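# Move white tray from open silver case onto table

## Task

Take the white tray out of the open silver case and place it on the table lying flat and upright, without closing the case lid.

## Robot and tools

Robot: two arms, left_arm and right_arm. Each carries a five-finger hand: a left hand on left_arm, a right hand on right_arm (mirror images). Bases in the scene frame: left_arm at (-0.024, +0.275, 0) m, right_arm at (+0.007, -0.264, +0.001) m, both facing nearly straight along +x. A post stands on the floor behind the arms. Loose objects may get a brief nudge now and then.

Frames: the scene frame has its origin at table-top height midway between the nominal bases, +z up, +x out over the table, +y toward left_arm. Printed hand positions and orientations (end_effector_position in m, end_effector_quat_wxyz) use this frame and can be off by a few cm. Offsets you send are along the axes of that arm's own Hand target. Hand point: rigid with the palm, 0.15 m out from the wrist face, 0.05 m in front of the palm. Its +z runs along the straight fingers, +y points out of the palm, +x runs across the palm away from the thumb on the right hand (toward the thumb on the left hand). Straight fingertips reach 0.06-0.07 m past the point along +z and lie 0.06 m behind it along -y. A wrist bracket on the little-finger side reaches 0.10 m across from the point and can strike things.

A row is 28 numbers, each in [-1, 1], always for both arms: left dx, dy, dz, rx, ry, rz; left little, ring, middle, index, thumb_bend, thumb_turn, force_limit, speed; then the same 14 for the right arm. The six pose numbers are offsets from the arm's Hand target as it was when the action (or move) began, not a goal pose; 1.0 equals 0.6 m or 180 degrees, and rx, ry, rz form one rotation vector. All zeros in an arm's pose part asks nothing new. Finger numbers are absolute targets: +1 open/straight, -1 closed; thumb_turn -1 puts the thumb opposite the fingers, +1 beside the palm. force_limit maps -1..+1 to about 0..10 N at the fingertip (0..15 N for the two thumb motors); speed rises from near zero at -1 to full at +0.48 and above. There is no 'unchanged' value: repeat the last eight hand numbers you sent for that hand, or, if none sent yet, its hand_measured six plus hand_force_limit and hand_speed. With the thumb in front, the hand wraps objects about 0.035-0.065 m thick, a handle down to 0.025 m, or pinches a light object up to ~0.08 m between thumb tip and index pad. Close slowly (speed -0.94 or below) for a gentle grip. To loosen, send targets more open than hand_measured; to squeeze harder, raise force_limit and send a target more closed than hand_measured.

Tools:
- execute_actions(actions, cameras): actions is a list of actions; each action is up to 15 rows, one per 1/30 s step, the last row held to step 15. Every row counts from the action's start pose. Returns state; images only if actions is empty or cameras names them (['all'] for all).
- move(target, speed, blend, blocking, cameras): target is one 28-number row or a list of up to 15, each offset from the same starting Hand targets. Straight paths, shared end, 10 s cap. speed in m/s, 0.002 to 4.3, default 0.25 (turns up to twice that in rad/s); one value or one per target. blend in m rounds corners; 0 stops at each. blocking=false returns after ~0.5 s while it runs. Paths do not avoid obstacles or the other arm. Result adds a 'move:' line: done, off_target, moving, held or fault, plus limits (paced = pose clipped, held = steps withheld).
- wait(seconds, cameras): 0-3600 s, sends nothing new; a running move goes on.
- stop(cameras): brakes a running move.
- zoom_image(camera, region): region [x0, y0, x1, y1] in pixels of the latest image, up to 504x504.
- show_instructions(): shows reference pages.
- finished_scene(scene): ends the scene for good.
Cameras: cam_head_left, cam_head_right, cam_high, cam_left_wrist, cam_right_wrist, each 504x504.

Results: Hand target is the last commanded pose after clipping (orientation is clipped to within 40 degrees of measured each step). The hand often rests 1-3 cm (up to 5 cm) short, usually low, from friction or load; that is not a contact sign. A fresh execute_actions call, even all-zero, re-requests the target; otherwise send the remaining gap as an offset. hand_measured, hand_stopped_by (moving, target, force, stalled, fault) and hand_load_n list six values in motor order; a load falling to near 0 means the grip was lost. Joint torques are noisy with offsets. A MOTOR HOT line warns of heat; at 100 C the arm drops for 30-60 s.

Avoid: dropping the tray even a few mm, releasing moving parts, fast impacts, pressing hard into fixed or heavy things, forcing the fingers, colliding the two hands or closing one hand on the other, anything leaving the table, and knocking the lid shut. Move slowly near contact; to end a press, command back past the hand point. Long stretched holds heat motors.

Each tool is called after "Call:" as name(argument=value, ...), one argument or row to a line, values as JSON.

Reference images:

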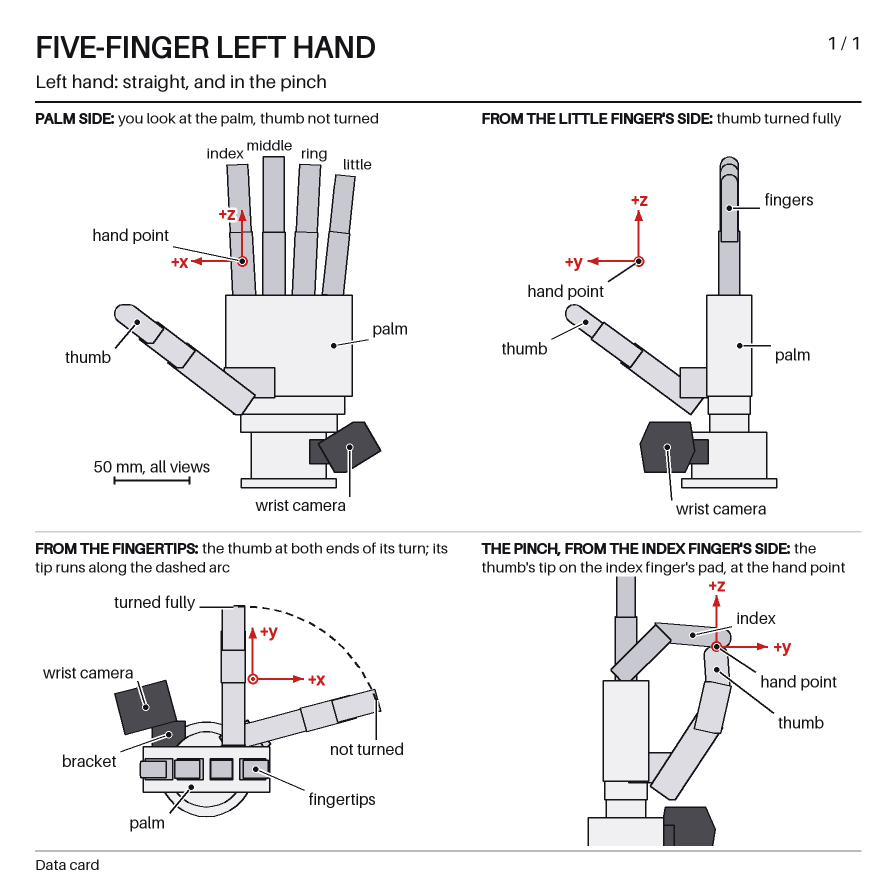

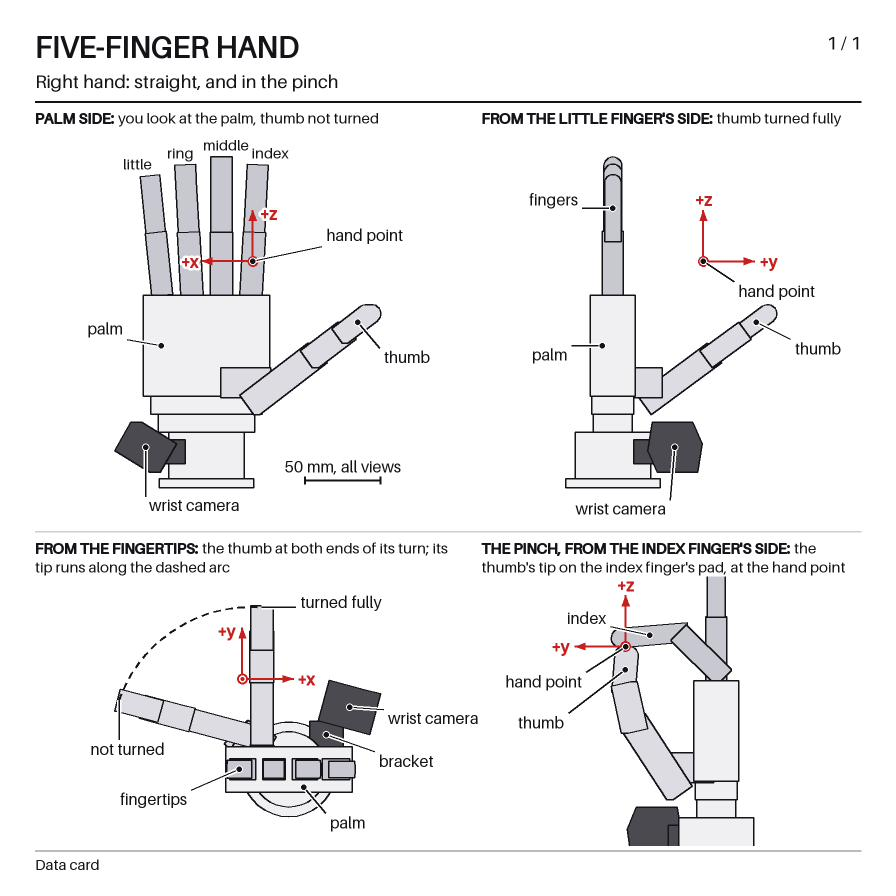

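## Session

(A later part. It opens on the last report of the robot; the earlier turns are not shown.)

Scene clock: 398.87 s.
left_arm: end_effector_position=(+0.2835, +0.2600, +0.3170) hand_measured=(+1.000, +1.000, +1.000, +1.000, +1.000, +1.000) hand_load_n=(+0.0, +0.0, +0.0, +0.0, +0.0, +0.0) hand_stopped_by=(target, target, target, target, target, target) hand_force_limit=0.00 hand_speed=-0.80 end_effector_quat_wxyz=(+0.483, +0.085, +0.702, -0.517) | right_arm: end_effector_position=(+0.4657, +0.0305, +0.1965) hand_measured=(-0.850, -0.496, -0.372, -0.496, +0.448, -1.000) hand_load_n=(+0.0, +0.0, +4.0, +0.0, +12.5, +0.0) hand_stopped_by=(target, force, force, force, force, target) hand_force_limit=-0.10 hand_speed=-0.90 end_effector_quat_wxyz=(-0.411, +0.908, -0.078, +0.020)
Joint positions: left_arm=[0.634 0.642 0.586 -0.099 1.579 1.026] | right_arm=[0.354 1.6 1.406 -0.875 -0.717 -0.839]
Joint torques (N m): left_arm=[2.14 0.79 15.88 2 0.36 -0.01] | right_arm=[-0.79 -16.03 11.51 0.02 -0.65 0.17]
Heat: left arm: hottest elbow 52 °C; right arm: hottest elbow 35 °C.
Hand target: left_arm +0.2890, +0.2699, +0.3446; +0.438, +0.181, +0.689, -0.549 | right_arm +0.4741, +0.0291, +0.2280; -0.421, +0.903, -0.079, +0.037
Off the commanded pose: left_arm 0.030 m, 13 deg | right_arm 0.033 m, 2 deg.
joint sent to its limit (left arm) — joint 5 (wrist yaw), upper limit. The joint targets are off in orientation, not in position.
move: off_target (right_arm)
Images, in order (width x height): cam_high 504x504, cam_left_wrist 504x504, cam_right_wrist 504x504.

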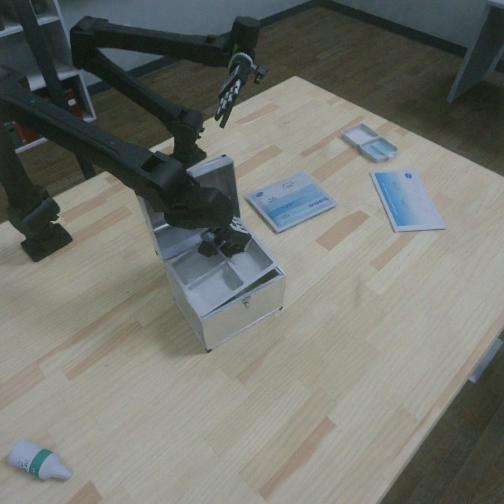

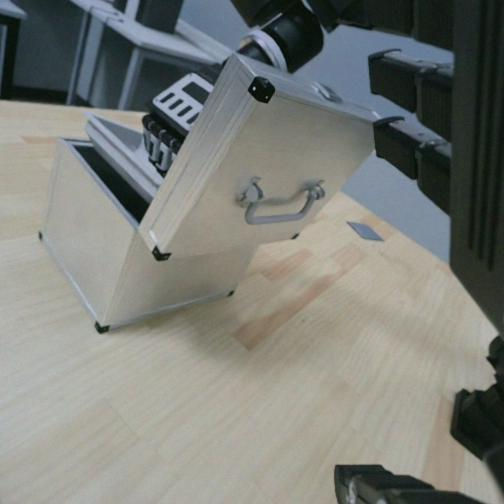

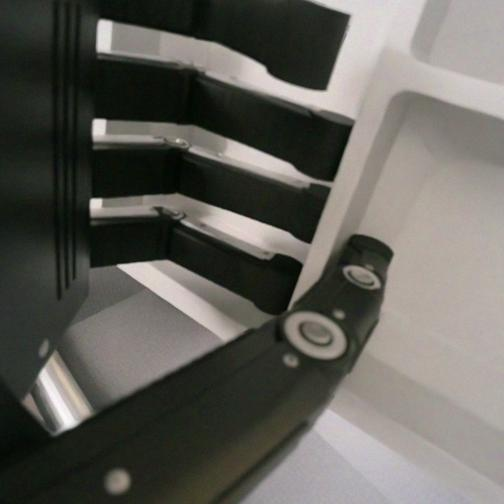

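Call:
move(
  target=[0,0,0,0,0,0,1,1,1,1,1,1,0,-0.8,0,0.0766,0.0642,0,0,0,-0.85,-0.9,-0.9,-0.9,-0.4,-1,-0.1,-0.9],
  cameras=["cam_high","cam_right_wrist","cam_left_wrist"],
  speed=0.05,
)

Call:
zoom_image(
  camera="cam_high",
  region=[150, 180, 300, 330],
)

Scene clock: 421.87 s.
left_arm: end_effector_position=(+0.2835, +0.2600, +0.3170) hand_measured=(+1.000, +1.000, +1.000, +1.000, +1.000, +1.000) hand_load_n=(+0.0, +0.0, +0.0, +0.0, +0.0, +0.0) hand_stopped_by=(target, target, target, target, target, target) hand_force_limit=0.00 hand_speed=-0.80 end_effector_quat_wxyz=(+0.483, +0.085, +0.702, -0.517) | right_arm: end_effector_position=(+0.4681, +0.0315, +0.1724) hand_measured=(-0.850, -0.496, -0.372, -0.496, +0.448, -1.000) hand_load_n=(+0.0, +3.5, +0.5, +5.0, +14.5, +0.0) hand_stopped_by=(target, force, force, force, force, target) hand_force_limit=-0.10 hand_speed=-0.90 end_effector_quat_wxyz=(-0.419, +0.905, -0.071, +0.035)
Joint positions: left_arm=[0.634 0.642 0.586 -0.099 1.579 1.026] | right_arm=[0.354 1.6 1.334 -0.766 -0.717 -0.838]
Joint torques (N m): left_arm=[2.02 0.97 15.88 2.02 0.36 -0.02] | right_arm=[-0.79 -13.04 8.06 1.62 -0.63 0.15]
Heat: left arm: hottest elbow 52 °C; right arm: hottest elbow 38 °C.
Hand target: left_arm +0.2890, +0.2699, +0.3446; +0.438, +0.181, +0.689, -0.549 | right_arm +0.4741, +0.0291, +0.1680; -0.421, +0.903, -0.079, +0.037
Off the commanded pose: left_arm 0.030 m, 13 deg | right_arm 0.008 m, 1 deg.
joint sent to its limit (left arm) — joint 5 (wrist yaw), upper limit. The joint targets are off in orientation, not in position.
move: done
Images, in order (width x height): cam_high 504x504, cam_left_wrist 504x504, cam_right_wrist 504x504.

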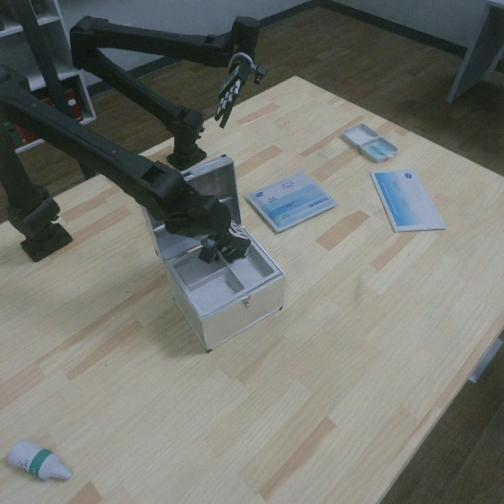

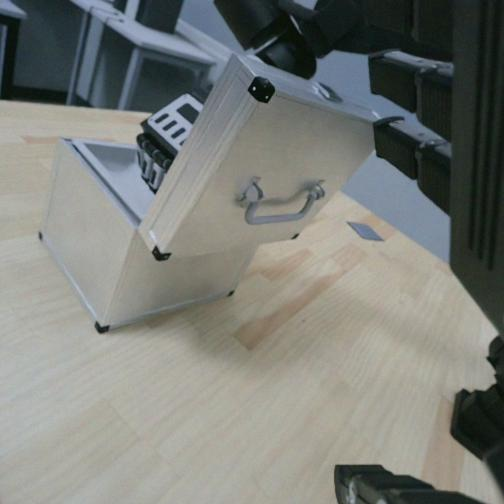

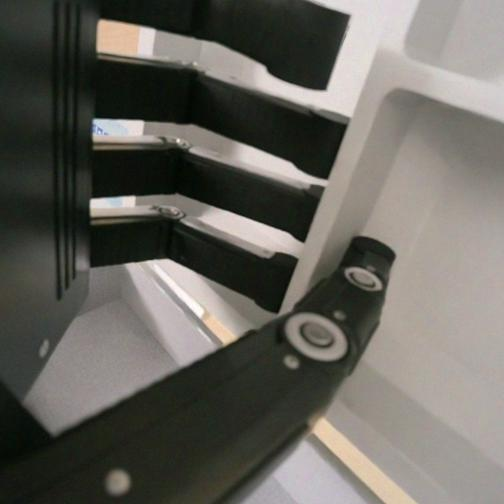

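Scaled by 3.360 from the camera's image (finer frame: 720x720).

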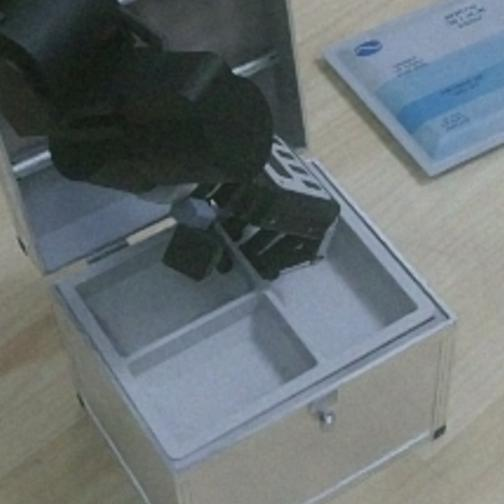

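Call:
execute_actions(
  actions=[],
  cameras=["cam_high","cam_left_wrist","cam_right_wrist"],
)

Scene clock: 432.83 s.
left_arm: end_effector_position=(+0.2835, +0.2600, +0.3170) hand_measured=(+1.000, +1.000, +1.000, +1.000, +1.000, +1.000) hand_load_n=(+0.0, +0.0, +0.0, +0.0, +0.0, +0.0) hand_stopped_by=(target, target, target, target, target, target) hand_force_limit=0.00 hand_speed=-0.80 end_effector_quat_wxyz=(+0.483, +0.085, +0.702, -0.517) | right_arm: end_effector_position=(+0.4681, +0.0315, +0.1724) hand_measured=(-0.850, -0.496, -0.372, -0.496, +0.448, -1.000) hand_load_n=(+0.0, +3.5, +0.5, +5.0, +14.5, +0.0) hand_stopped_by=(target, force, force, force, force, target) hand_force_limit=-0.10 hand_speed=-0.90 end_effector_quat_wxyz=(-0.419, +0.905, -0.071, +0.035)
Joint positions: left_arm=[0.634 0.642 0.586 -0.099 1.579 1.026] | right_arm=[0.354 1.6 1.334 -0.766 -0.717 -0.838]
Joint velocities: within noise
Joint torques (N m): left_arm=[2.08 0.91 15.87 2.03 0.34 -0.01] | right_arm=[-0.79 -13.04 8.06 1.62 -0.63 0.15]
Motor temperatures (°C): left_arm=[29 29 52 28 28 29] | right_arm=[30 34 38 30 31 26]
Heat: left arm: hottest elbow 52 °C; right arm: hottest elbow 38 °C.
Hand target: left_arm +0.2890, +0.2699, +0.3446; +0.438, +0.181, +0.689, -0.549 | right_arm +0.4741, +0.0291, +0.1680; -0.421, +0.903, -0.079, +0.037
Off the commanded pose: left_arm 0.030 m, 13 deg | right_arm 0.008 m, 1 deg.
Images, in order (width x height): cam_high 504x504, cam_left_wrist 504x504, cam_right_wrist 504x504.

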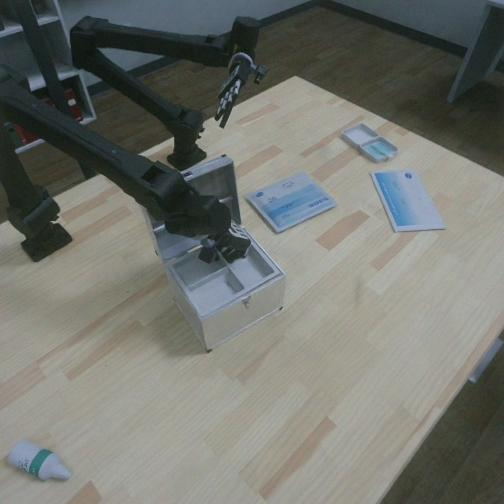

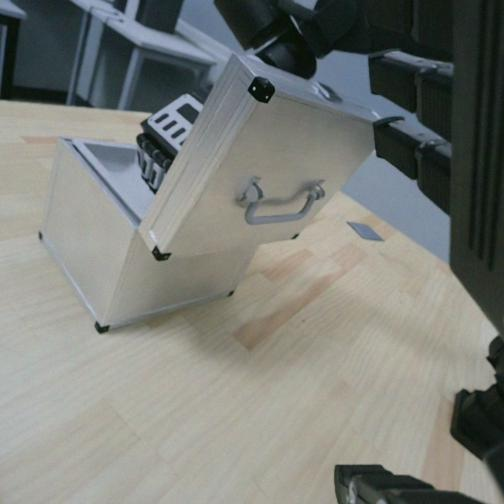

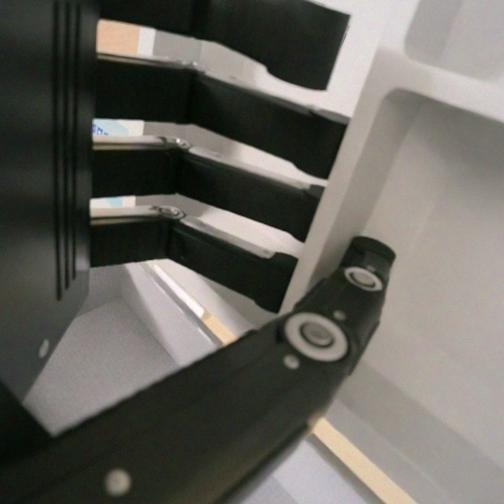

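Call:
zoom_image(
  camera="cam_high",
  region=[140, 150, 300, 310],
)

Call:
zoom_image(
  camera="cam_left_wrist",
  region=[30, 80, 230, 280],
)

Scaled by 3.150 from the camera's image (finer frame: 720x720).

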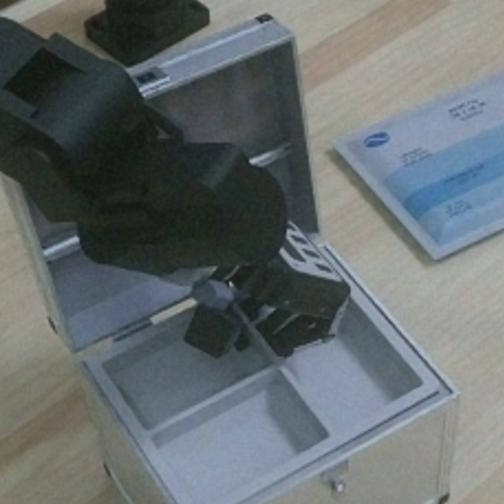

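Scaled by 2.520 from the camera's image (finer frame: 720x720).

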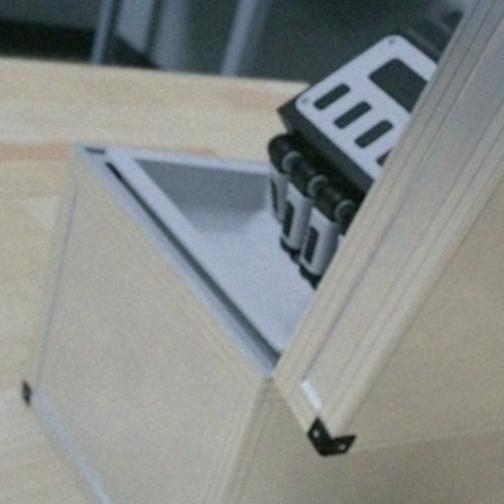

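Call:
move(
  target=[0,0,0,0,0,0,1,1,1,1,1,1,0,-0.8,0,0,0,0,0,0,-0.2,-0.2,-0.2,-0.2,0.9,-1,-0.1,-0.7],
  cameras=["cam_high","cam_right_wrist"],
)

Scene clock: 445.93 s.
left_arm: end_effector_position=(+0.2835, +0.2600, +0.3170) hand_measured=(+1.000, +1.000, +1.000, +1.000, +1.000, +1.000) hand_load_n=(+0.0, +0.0, +0.0, +0.0, +0.0, +0.0) hand_stopped_by=(target, target, target, target, target, target) hand_force_limit=0.00 hand_speed=-0.80 end_effector_quat_wxyz=(+0.483, +0.085, +0.702, -0.517) | right_arm: end_effector_position=(+0.4672, +0.0312, +0.1711) hand_measured=(-0.200, -0.200, -0.200, -0.200, +0.900, -1.000) hand_load_n=(+0.0, +0.0, +0.0, +0.0, +0.0, +0.0) hand_stopped_by=(target, target, target, target, target, target) hand_force_limit=-0.10 hand_speed=-0.70 end_effector_quat_wxyz=(-0.418, +0.905, -0.072, +0.034)
Joint positions: left_arm=[0.634 0.642 0.586 -0.099 1.579 1.026] | right_arm=[0.354 1.6 1.331 -0.766 -0.717 -0.837]
Joint torques (N m): left_arm=[2.14 1.03 15.88 2.03 0.36 -0.02] | right_arm=[-0.79 -13.04 8.28 1.58 -0.63 0.14]
Heat: left arm: hottest elbow 53 °C; right arm: hottest elbow 37 °C.
Hand target: left_arm +0.2890, +0.2699, +0.3446; +0.438, +0.181, +0.689, -0.549 | right_arm +0.4742, +0.0291, +0.1681; -0.421, +0.903, -0.079, +0.037
Off the commanded pose: left_arm 0.030 m, 13 deg | right_arm 0.008 m, 1 deg.
joint sent to its limit (left arm) — joint 5 (wrist yaw), upper limit. The joint targets are off in orientation, not in position.
move: done

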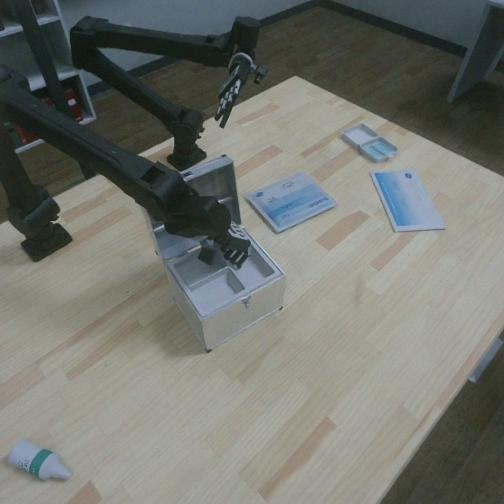

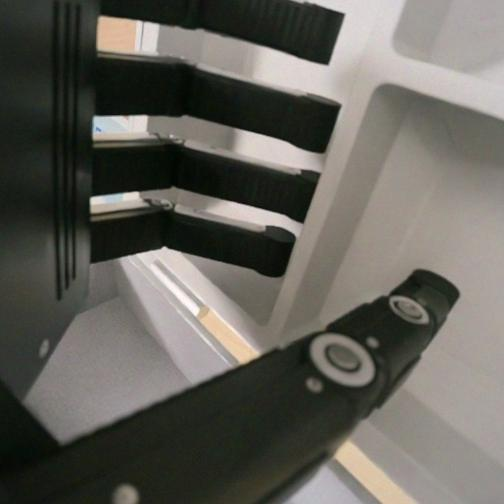

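Call:
zoom_image(
  camera="cam_high",
  region=[140, 210, 300, 370],
)

Scaled by 3.150 from the camera's image (finer frame: 720x720).

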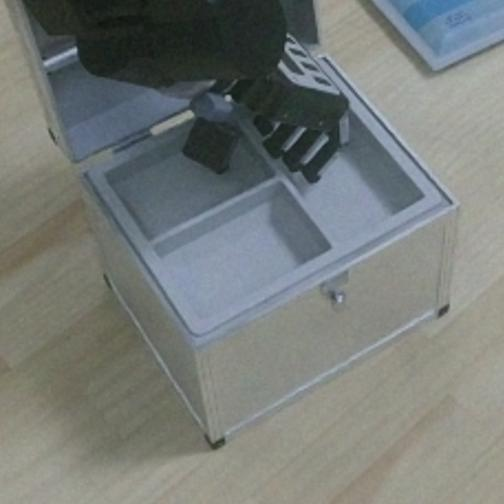

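Call:
move(
  target=[0,0,0,0,0,0,1,1,1,1,1,1,0,-0.8,0.0248,0.0193,-0.0178,0,0,0,0.05,0.05,0.05,0.05,0.9,-1,-0.1,-0.5],
  speed=0.04,
  cameras=["cam_high","cam_right_wrist"],
)

Scene clock: 465.87 s.
left_arm: end_effector_position=(+0.2835, +0.2600, +0.3170) hand_measured=(+1.000, +1.000, +1.000, +1.000, +1.000, +1.000) hand_load_n=(+0.0, +0.0, +0.0, -0.5, +0.0, +0.0) hand_stopped_by=(target, target, target, target, target, target) hand_force_limit=0.00 hand_speed=-0.80 end_effector_quat_wxyz=(+0.483, +0.085, +0.702, -0.517) | right_arm: end_effector_position=(+0.4764, +0.0171, +0.1713) hand_measured=(+0.050, +0.050, +0.050, +0.050, +0.900, -1.000) hand_load_n=(+0.0, +0.0, +0.0, +0.0, +0.0, +0.0) hand_stopped_by=(target, target, target, target, target, target) hand_force_limit=-0.10 hand_speed=-0.50 end_effector_quat_wxyz=(-0.425, +0.901, -0.075, +0.039)
Joint positions: left_arm=[0.634 0.642 0.586 -0.099 1.579 1.026] | right_arm=[0.318 1.603 1.331 -0.766 -0.741 -0.86]
Joint torques (N m): left_arm=[2.08 1.08 15.9 2.02 0.35 -0.03] | right_arm=[-1.2 -11.81 9.69 0.38 -0.52 -0.03]
Heat: left arm: hottest elbow 53 °C; right arm: hottest elbow 35 °C.
Hand target: left_arm +0.2890, +0.2699, +0.3446; +0.438, +0.181, +0.689, -0.549 | right_arm +0.4861, +0.0111, +0.1660; -0.421, +0.903, -0.079, +0.037
Off the commanded pose: left_arm 0.030 m, 13 deg | right_arm 0.013 m, 1 deg.
joint sent to its limit (left arm) — joint 5 (wrist yaw), upper limit. The joint targets are off in orientation, not in position.
move: off_target (right_arm)

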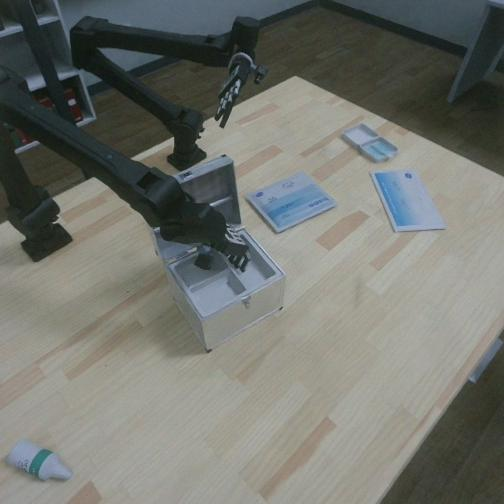

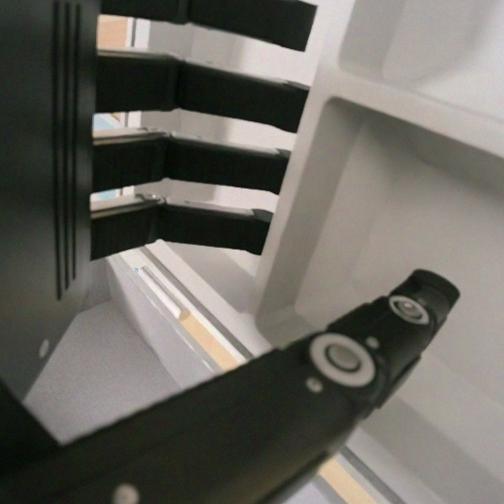

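Call:
move(
  target=[0,0,0,0,0,0,1,1,1,1,1,1,0,-0.8,0,0,0,0,0,0,0.05,0.05,0.05,0.05,-0.1,-1,-0.6,-0.8],
  cameras=["cam_right_wrist"],
)

Scene clock: 471.87 s.
left_arm: end_effector_position=(+0.2835, +0.2600, +0.3170) hand_measured=(+1.000, +1.000, +1.000, +1.000, +1.000, +1.000) hand_load_n=(+0.0, +0.0, +0.0, +0.0, +0.0, +0.0) hand_stopped_by=(target, target, target, target, target, target) hand_force_limit=0.00 hand_speed=-0.80 end_effector_quat_wxyz=(+0.483, +0.085, +0.702, -0.517) | right_arm: end_effector_position=(+0.4765, +0.0171, +0.1713) hand_measured=(+0.050, +0.050, +0.050, +0.050, +0.178, -1.000) hand_load_n=(+0.0, +0.0, +1.5, +0.0, +2.5, +0.5) hand_stopped_by=(target, target, target, target, force, target) hand_force_limit=-0.60 hand_speed=-0.80 end_effector_quat_wxyz=(-0.425, +0.901, -0.073, +0.039)
Joint positions: left_arm=[0.634 0.642 0.586 -0.099 1.579 1.026] | right_arm=[0.318 1.603 1.331 -0.766 -0.742 -0.863]
Joint torques (N m): left_arm=[2.08 0.97 15.87 2.03 0.35 -0.01] | right_arm=[-1.2 -11.81 9.68 0.38 -0.52 -0.05]
Heat: left arm: hottest elbow 53 °C; right arm: hottest elbow 35 °C.
Hand target: left_arm +0.2890, +0.2699, +0.3446; +0.438, +0.181, +0.689, -0.549 | right_arm +0.4862, +0.0111, +0.1660; -0.421, +0.903, -0.079, +0.037
Off the commanded pose: left_arm 0.030 m, 13 deg | right_arm 0.013 m, 1 deg.
joint sent to its limit (left arm) — joint 5 (wrist yaw), upper limit. The joint targets are off in orientation, not in position.
move: done

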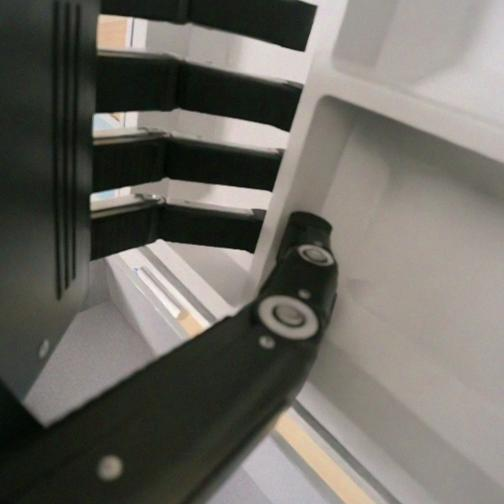

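Call:
move(
  target=[0,0,0,0,0,0,1,1,1,1,1,1,0,-0.8,0,0,0,0,0,0,-0.4,-0.4,-0.4,-0.4,-0.1,-1,-0.6,-0.85],
  cameras=["cam_right_wrist"],
)

Scene clock: 475.73 s.
left_arm: end_effector_position=(+0.2835, +0.2600, +0.3170) hand_measured=(+1.000, +1.000, +1.000, +1.000, +1.000, +1.000) hand_load_n=(+0.0, +0.0, +0.0, +0.0, +0.0, +0.0) hand_stopped_by=(target, target, target, target, target, target) hand_force_limit=0.00 hand_speed=-0.80 end_effector_quat_wxyz=(+0.483, +0.085, +0.702, -0.517) | right_arm: end_effector_position=(+0.4765, +0.0171, +0.1703) hand_measured=(-0.268, -0.156, -0.004, -0.142, +0.178, -1.000) hand_load_n=(+2.0, +0.5, +0.0, +1.5, +2.5, +0.5) hand_stopped_by=(force, force, force, force, force, target) hand_force_limit=-0.60 hand_speed=-0.85 end_effector_quat_wxyz=(-0.425, +0.901, -0.073, +0.038)
Joint positions: left_arm=[0.634 0.642 0.586 -0.099 1.579 1.026] | right_arm=[0.318 1.605 1.331 -0.766 -0.742 -0.865]
Joint torques (N m): left_arm=[2.14 1.03 15.94 2.03 0.35 -0.01] | right_arm=[-1.2 -11.99 9.68 0.39 -0.49 -0.01]
Heat: left arm: hottest elbow 53 °C; right arm: hottest elbow 35 °C.
Hand target: left_arm +0.2890, +0.2699, +0.3446; +0.438, +0.181, +0.689, -0.549 | right_arm +0.4862, +0.0110, +0.1660; -0.421, +0.903, -0.079, +0.037
Off the commanded pose: left_arm 0.030 m, 13 deg | right_arm 0.012 m, 1 deg.
joint sent to its limit (left arm) — joint 5 (wrist yaw), upper limit. The joint targets are off in orientation, not in position.
move: done

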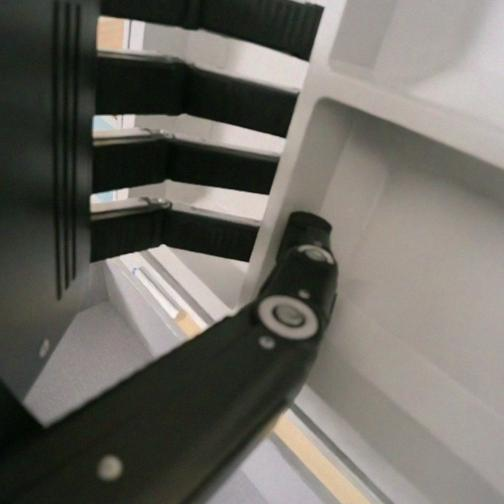

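Call:
move(
  target=[0,0,0,0,0,0,1,1,1,1,1,1,0,-0.8,0,0,0,0,0,0,-0.7,-0.7,-0.7,-0.7,-0.3,-1,0.1,-0.85],
  cameras=["cam_high","cam_right_wrist"],
)

Scene clock: 479.13 s.
left_arm: end_effector_position=(+0.2835, +0.2600, +0.3170) hand_measured=(+1.000, +1.000, +1.000, +1.000, +1.000, +1.000) hand_load_n=(+0.0, +0.0, +0.0, +0.0, +0.0, +0.0) hand_stopped_by=(target, target, target, target, target, target) hand_force_limit=0.00 hand_speed=-0.80 end_effector_quat_wxyz=(+0.483, +0.085, +0.702, -0.517) | right_arm: end_effector_position=(+0.4763, +0.0176, +0.1706) hand_measured=(-0.334, -0.208, -0.084, -0.180, +0.164, -1.000) hand_load_n=(+4.5, +3.5, +6.5, +4.5, +11.5, +1.5) hand_stopped_by=(force, force, force, force, force, target) hand_force_limit=0.10 hand_speed=-0.85 end_effector_quat_wxyz=(-0.427, +0.901, -0.070, +0.038)
Joint positions: left_arm=[0.634 0.642 0.586 -0.099 1.579 1.026] | right_arm=[0.318 1.605 1.331 -0.766 -0.747 -0.869]
Joint torques (N m): left_arm=[2.14 1.08 15.88 2 0.35 -0.02] | right_arm=[-1.2 -11.99 9.68 0.39 -0.3 0.01]
Heat: left arm: hottest elbow 53 °C; right arm: hottest elbow 35 °C.
Hand target: left_arm +0.2890, +0.2699, +0.3446; +0.438, +0.181, +0.689, -0.549 | right_arm +0.4861, +0.0110, +0.1660; -0.421, +0.903, -0.079, +0.037
Off the commanded pose: left_arm 0.030 m, 13 deg | right_arm 0.013 m, 1 deg.
joint sent to its limit (left arm) — joint 5 (wrist yaw), upper limit. The joint targets are off in orientation, not in position.
move: done

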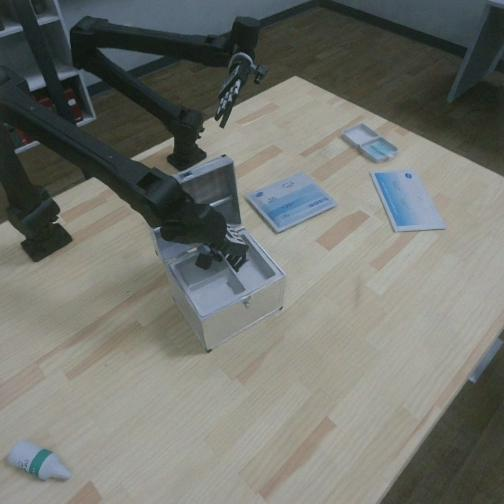

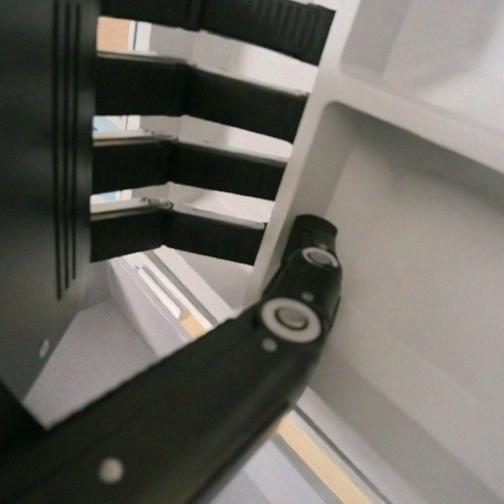

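Call:
move(
  target=[0,0,0,0,0,0,1,1,1,1,1,1,0,-0.8,0,-0.0511,-0.0429,0,0,0,-0.7,-0.7,-0.7,-0.7,-0.3,-1,0.1,-0.85],
  speed=0.04,
  cameras=["cam_high","cam_left_wrist","cam_right_wrist"],
)

Scene clock: 484.33 s.
left_arm: end_effector_position=(+0.2835, +0.2600, +0.3170) hand_measured=(+1.000, +1.000, +1.000, +1.000, +1.000, +1.000) hand_load_n=(+0.0, +0.0, +0.0, +0.0, +0.0, +0.0) hand_stopped_by=(target, target, target, target, target, target) hand_force_limit=0.00 hand_speed=-0.80 end_effector_quat_wxyz=(+0.483, +0.085, +0.702, -0.517) | right_arm: end_effector_position=(+0.4712, +0.0144, +0.1858) hand_measured=(-0.334, -0.208, -0.084, -0.180, +0.164, -1.000) hand_load_n=(+2.5, +1.0, +0.0, +6.5, +9.0, +2.5) hand_stopped_by=(force, force, force, force, force, target) hand_force_limit=0.10 hand_speed=-0.85 end_effector_quat_wxyz=(-0.416, +0.906, -0.073, +0.022)
Joint positions: left_arm=[0.634 0.642 0.586 -0.099 1.579 1.026] | right_arm=[0.318 1.605 1.382 -0.866 -0.743 -0.885]
Joint torques (N m): left_arm=[1.96 1.03 15.91 2.02 0.36 -0.01] | right_arm=[-1.2 -14.15 11.58 0.24 -0.46 0.16]
Heat: left arm: hottest elbow 53 °C; right arm: hottest elbow 35 °C.
Hand target: left_arm +0.2890, +0.2699, +0.3446; +0.438, +0.181, +0.689, -0.549 | right_arm +0.4861, +0.0110, +0.2060; -0.421, +0.903, -0.079, +0.037
Off the commanded pose: left_arm 0.030 m, 13 deg | right_arm 0.025 m, 2 deg.
joint sent to its limit (left arm) — joint 5 (wrist yaw), upper limit. The joint targets are off in orientation, not in position.
move: off_target (right_arm)

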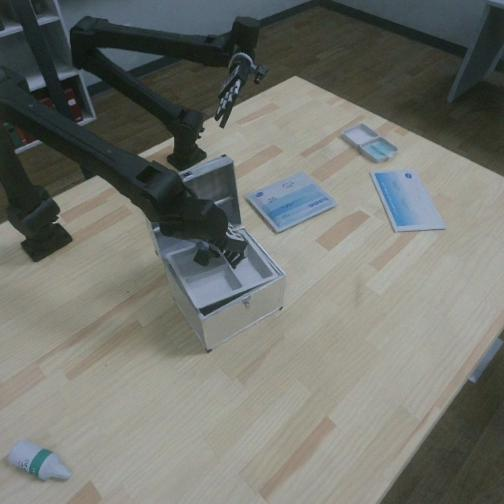

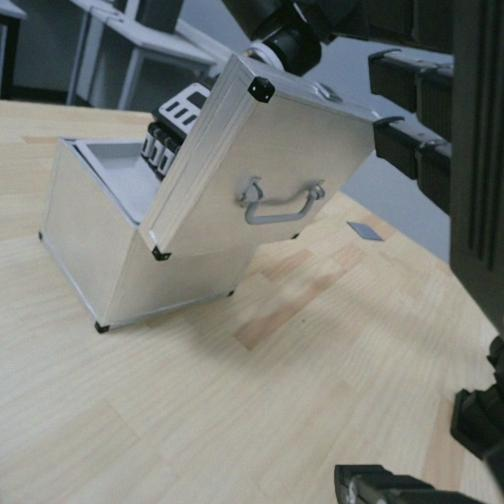

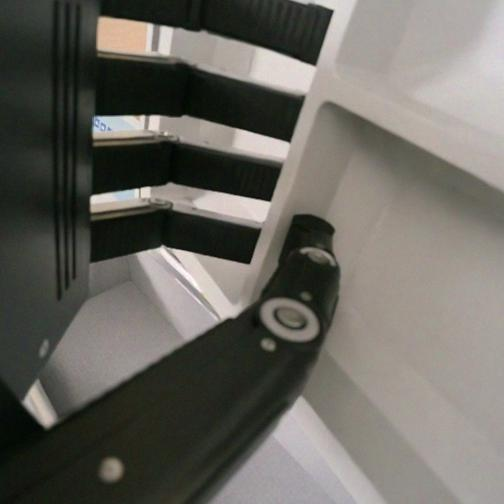

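Call:
zoom_image(
  camera="cam_high",
  region=[140, 210, 300, 370],
)

Call:
zoom_image(
  camera="cam_left_wrist",
  region=[30, 80, 230, 280],
)

Scaled by 3.150 from the camera's image (finer frame: 720x720).

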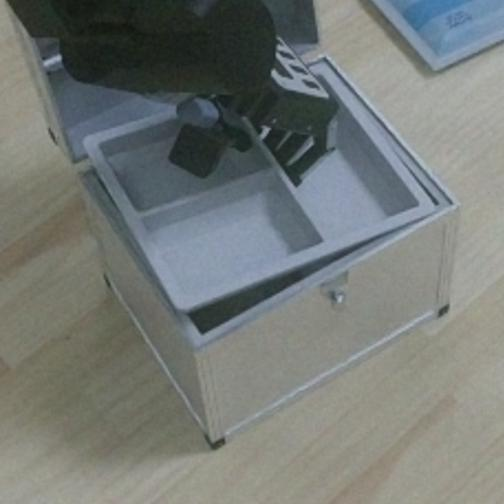

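Scaled by 2.520 from the camera's image (finer frame: 720x720).

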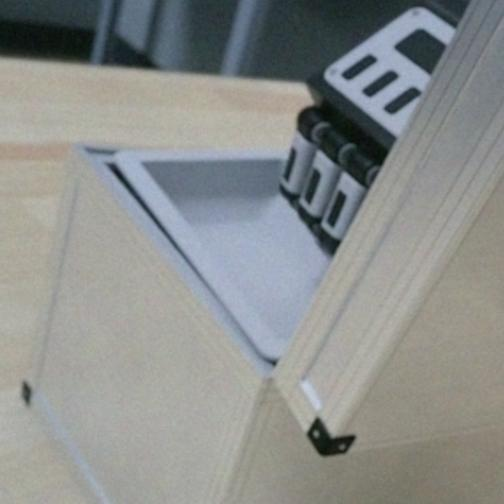

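Call:
move(
  target=[0,0,0,0,0,0,1,1,1,1,1,1,0,-0.8,0.0164,-0.0529,-0.0407,0,0,0,-0.7,-0.7,-0.7,-0.7,-0.3,-1,0.1,-0.85],
  speed=0.05,
  cameras=["cam_high","cam_left_wrist","cam_right_wrist"],
)

Call:
zoom_image(
  camera="cam_high",
  region=[140, 190, 300, 350],
)

Call:
zoom_image(
  camera="cam_left_wrist",
  region=[30, 60, 230, 260],
)

Scene clock: 495.37 s.
left_arm: end_effector_position=(+0.2835, +0.2600, +0.3170) hand_measured=(+1.000, +1.000, +1.000, +1.000, +1.000, +1.000) hand_load_n=(+0.0, +0.0, +0.0, +0.0, +0.0, +0.0) hand_stopped_by=(target, target, target, target, target, target) hand_force_limit=0.00 hand_speed=-0.80 end_effector_quat_wxyz=(+0.483, +0.085, +0.702, -0.517) | right_arm: end_effector_position=(+0.4807, +0.0144, +0.2310) hand_measured=(-0.334, -0.208, -0.084, -0.180, +0.164, -1.000) hand_load_n=(+3.5, +0.0, +0.0, +6.5, +7.5, +2.5) hand_stopped_by=(force, force, force, force, force, target) hand_force_limit=0.10 hand_speed=-0.85 end_effector_quat_wxyz=(-0.417, +0.905, -0.076, +0.025)
Joint positions: left_arm=[0.634 0.642 0.586 -0.099 1.579 1.026] | right_arm=[0.312 1.605 1.501 -0.981 -0.743 -0.883]
Joint torques (N m): left_arm=[2.14 1.03 15.87 2.02 0.36 -0.02] | right_arm=[-1.14 -13.45 11.99 0.32 -0.56 0.07]
Heat: left arm: hottest elbow 54 °C; right arm: hottest elbow 36 °C.
Hand target: left_arm +0.2890, +0.2699, +0.3446; +0.438, +0.181, +0.689, -0.549 | right_arm +0.4960, +0.0110, +0.2461; -0.421, +0.903, -0.079, +0.037
Off the commanded pose: left_arm 0.030 m, 13 deg | right_arm 0.022 m, 2 deg.
joint sent to its limit (left arm) — joint 5 (wrist yaw), upper limit. The joint targets are off in orientation, not in position.
move: off_target (right_arm)

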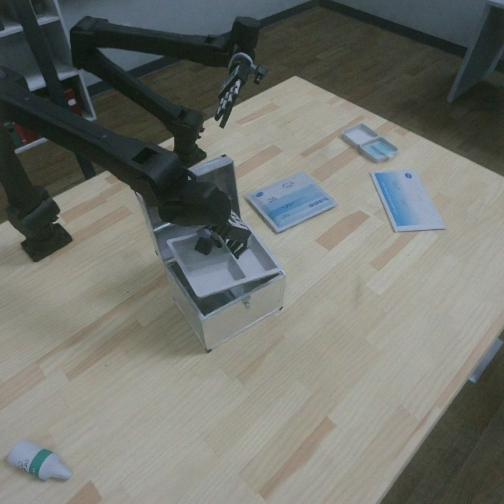

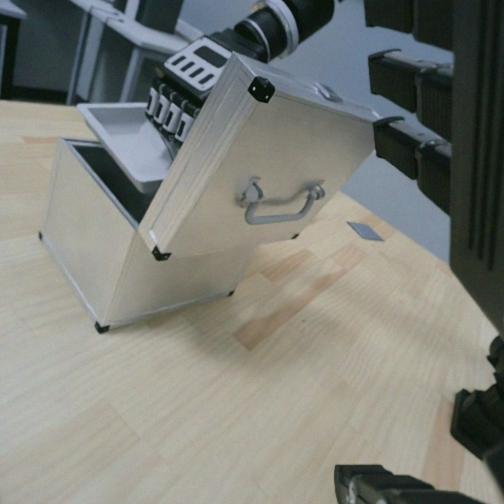

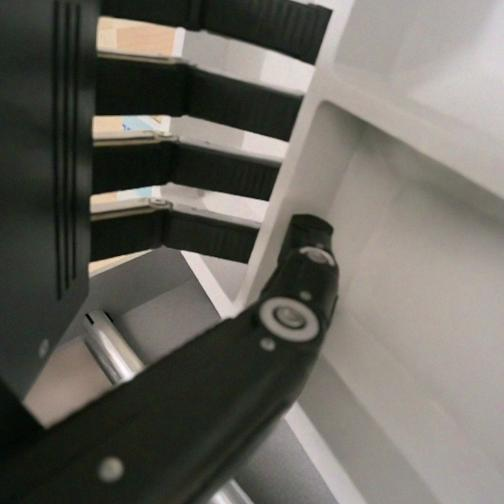

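Scaled by 3.150 from the camera's image (finer frame: 720x720).

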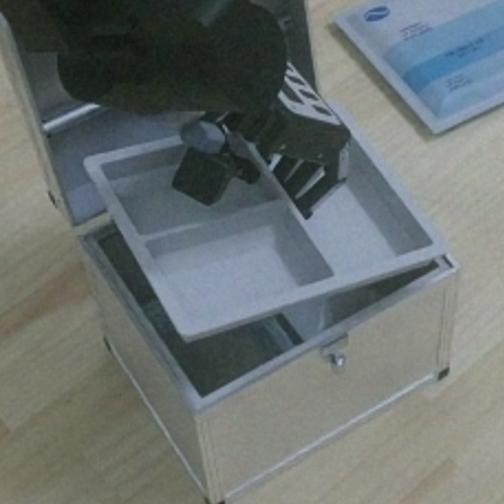

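Scaled by 2.520 from the camera's image (finer frame: 720x720).

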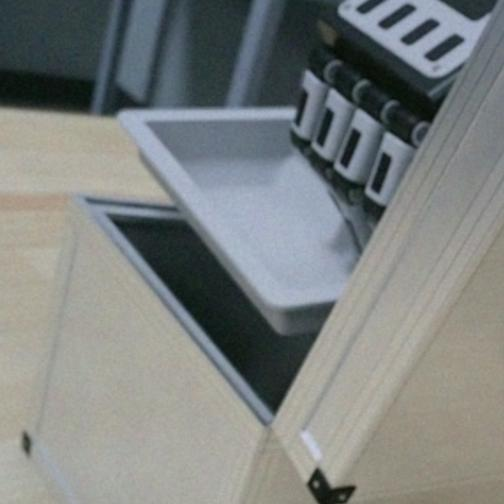

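Call:
move(
  target=[
    [0,0,0,0,0,0,1,1,1,1,1,1,0,-0.8,0,-0.0447,-0.0375,0,0,0,-0.7,-0.7,-0.7,-0.7,-0.3,-1,0.1,-0.85],
    [0,0,0,0,0,0,1,1,1,1,1,1,0,-0.8,0.363,0.1103,-0.2228,0,0,0,-0.7,-0.7,-0.7,-0.7,-0.3,-1,0.1,-0.85],
  ],
  speed=[0.06,0.08],
  blend=[0.01,0],
  cameras=["cam_high","cam_left_wrist","cam_right_wrist","cam_head_right"],
)

Scene clock: 523.90 s.
left_arm: end_effector_position=(+0.2835, +0.2600, +0.3170) hand_measured=(+1.000, +1.000, +1.000, +1.000, +1.000, +1.000) hand_load_n=(-0.5, +0.0, +0.0, +0.0, +0.0, +0.0) hand_stopped_by=(target, target, target, target, target, target) hand_force_limit=0.00 hand_speed=-0.80 end_effector_quat_wxyz=(+0.483, +0.085, +0.702, -0.517) | right_arm: end_effector_position=(+0.6780, -0.1631, +0.2746) hand_measured=(-0.334, -0.208, -0.084, -0.180, +0.164, -1.000) hand_load_n=(+3.0, +0.0, +0.0, +6.5, +7.5, +2.0) hand_stopped_by=(force, force, force, force, force, target) hand_force_limit=0.10 hand_speed=-0.85 end_effector_quat_wxyz=(-0.422, +0.901, -0.089, +0.043)
Joint positions: left_arm=[0.634 0.642 0.586 -0.099 1.579 1.026] | right_arm=[-0.035 2.206 2.53 -1.683 -0.857 -1.297]
Joint torques (N m): left_arm=[2.14 1.03 15.88 2.03 0.35 -0.01] | right_arm=[-0.73 -20.07 11.26 -0.1 -0.84 -0.04]
Heat: left arm: hottest elbow 54 °C; right arm: hottest elbow 40 °C.
Hand target: left_arm +0.2890, +0.2699, +0.3446; +0.438, +0.181, +0.689, -0.549 | right_arm +0.6853, -0.1697, +0.2813; -0.421, +0.903, -0.079, +0.037
Off the commanded pose: left_arm 0.030 m, 13 deg | right_arm 0.012 m, 1 deg.
joint sent to its limit (left arm) — joint 5 (wrist yaw), upper limit. The joint targets are off in orientation, not in position.
joint sent to its limit (right arm) — joint 4 (wrist pitch), lower limit. The joint targets still meet the commanded pose.
move: off_target (right_arm)
Images, in order (width x height): cam_head_right 504x504, cam_high 504x504, cam_left_wrist 504x504, cam_right_wrist 504x504.

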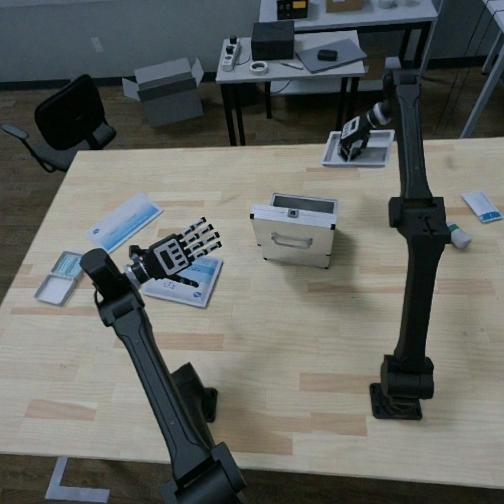

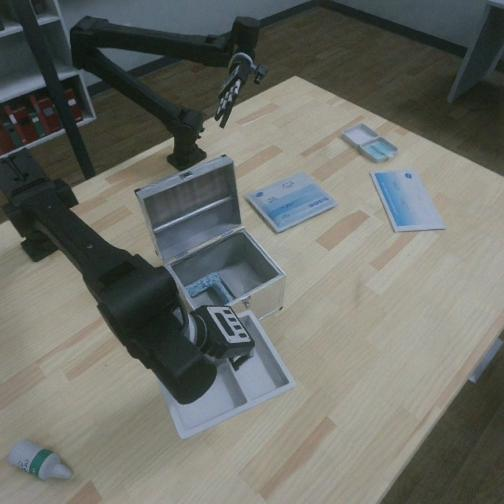

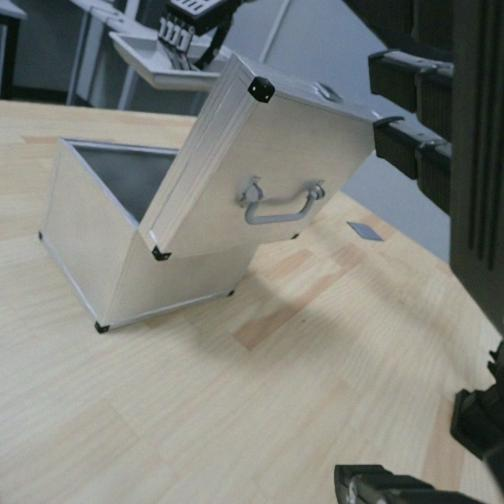

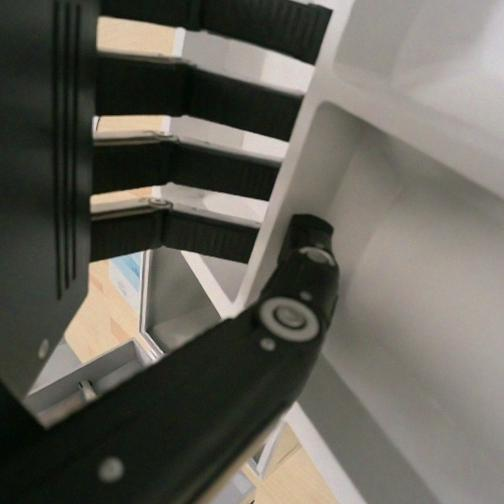

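Call:
move(
  target=[0,0,0,0,0,0,1,1,1,1,1,1,0,-0.8,0,0.1277,0.1072,0,0,0,-0.7,-0.7,-0.7,-0.7,-0.3,-1,0.1,-0.85],
  speed=0.08,
  cameras=["cam_high","cam_left_wrist","cam_right_wrist","cam_head_right"],
)

Scene clock: 535.60 s.
left_arm: end_effector_position=(+0.2835, +0.2600, +0.3170) hand_measured=(+1.000, +1.000, +1.000, +1.000, +1.000, +1.000) hand_load_n=(+0.0, +0.0, +0.0, -0.5, +0.0, +0.0) hand_stopped_by=(target, target, target, target, target, target) hand_force_limit=0.00 hand_speed=-0.80 end_effector_quat_wxyz=(+0.483, +0.085, +0.702, -0.517) | right_arm: end_effector_position=(+0.6798, -0.1641, +0.1651) hand_measured=(-0.334, -0.208, -0.084, -0.180, +0.164, -1.000) hand_load_n=(+3.5, +0.0, +0.0, +6.5, +7.5, +2.5) hand_stopped_by=(force, force, force, force, force, target) hand_force_limit=0.10 hand_speed=-0.85 end_effector_quat_wxyz=(-0.419, +0.903, -0.089, +0.014)
Joint positions: left_arm=[0.634 0.642 0.586 -0.099 1.579 1.026] | right_arm=[-0.035 2.206 2.239 -1.474 -0.858 -1.334]
Joint torques (N m): left_arm=[2.02 1.03 15.9 2 0.35 -0.01] | right_arm=[-0.62 -24.06 8.36 0.84 -0.74 -0.05]
Heat: left arm: hottest elbow 54 °C; right arm: hottest elbow 40 °C.
Hand target: left_arm +0.2890, +0.2699, +0.3446; +0.438, +0.181, +0.689, -0.549 | right_arm +0.6854, -0.1696, +0.1813; -0.421, +0.903, -0.079, +0.037
Off the commanded pose: left_arm 0.030 m, 13 deg | right_arm 0.018 m, 3 deg.
joint sent to its limit (left arm) — joint 5 (wrist yaw), upper limit. The joint targets are off in orientation, not in position.
move: off_target (right_arm)
Images, in order (width x height): cam_head_right 504x504, cam_high 504x504, cam_left_wrist 504x504, cam_right_wrist 504x504.

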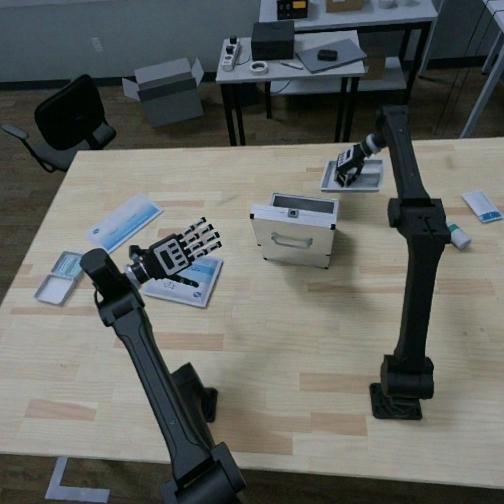

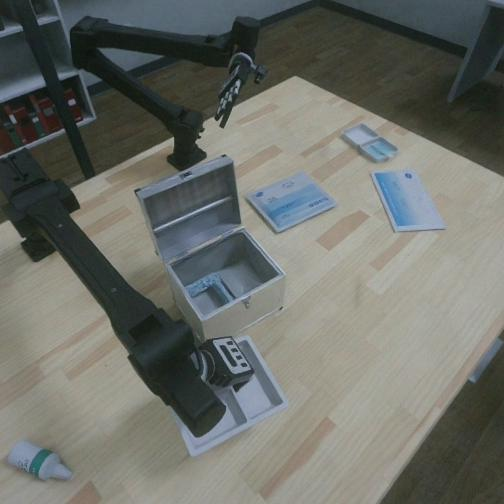

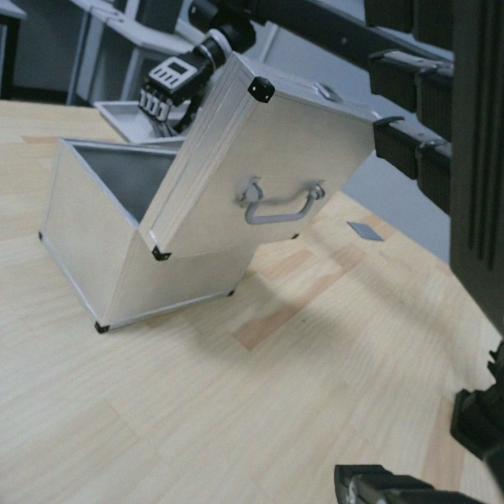

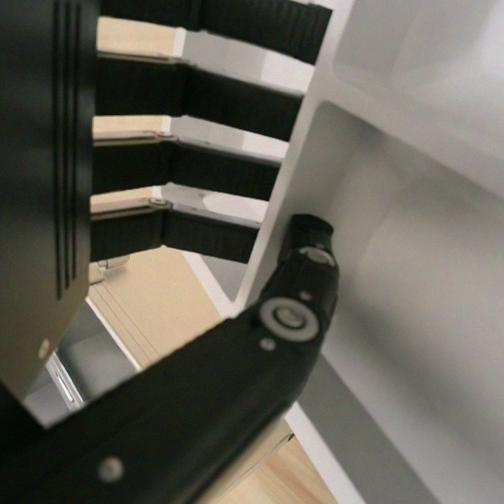

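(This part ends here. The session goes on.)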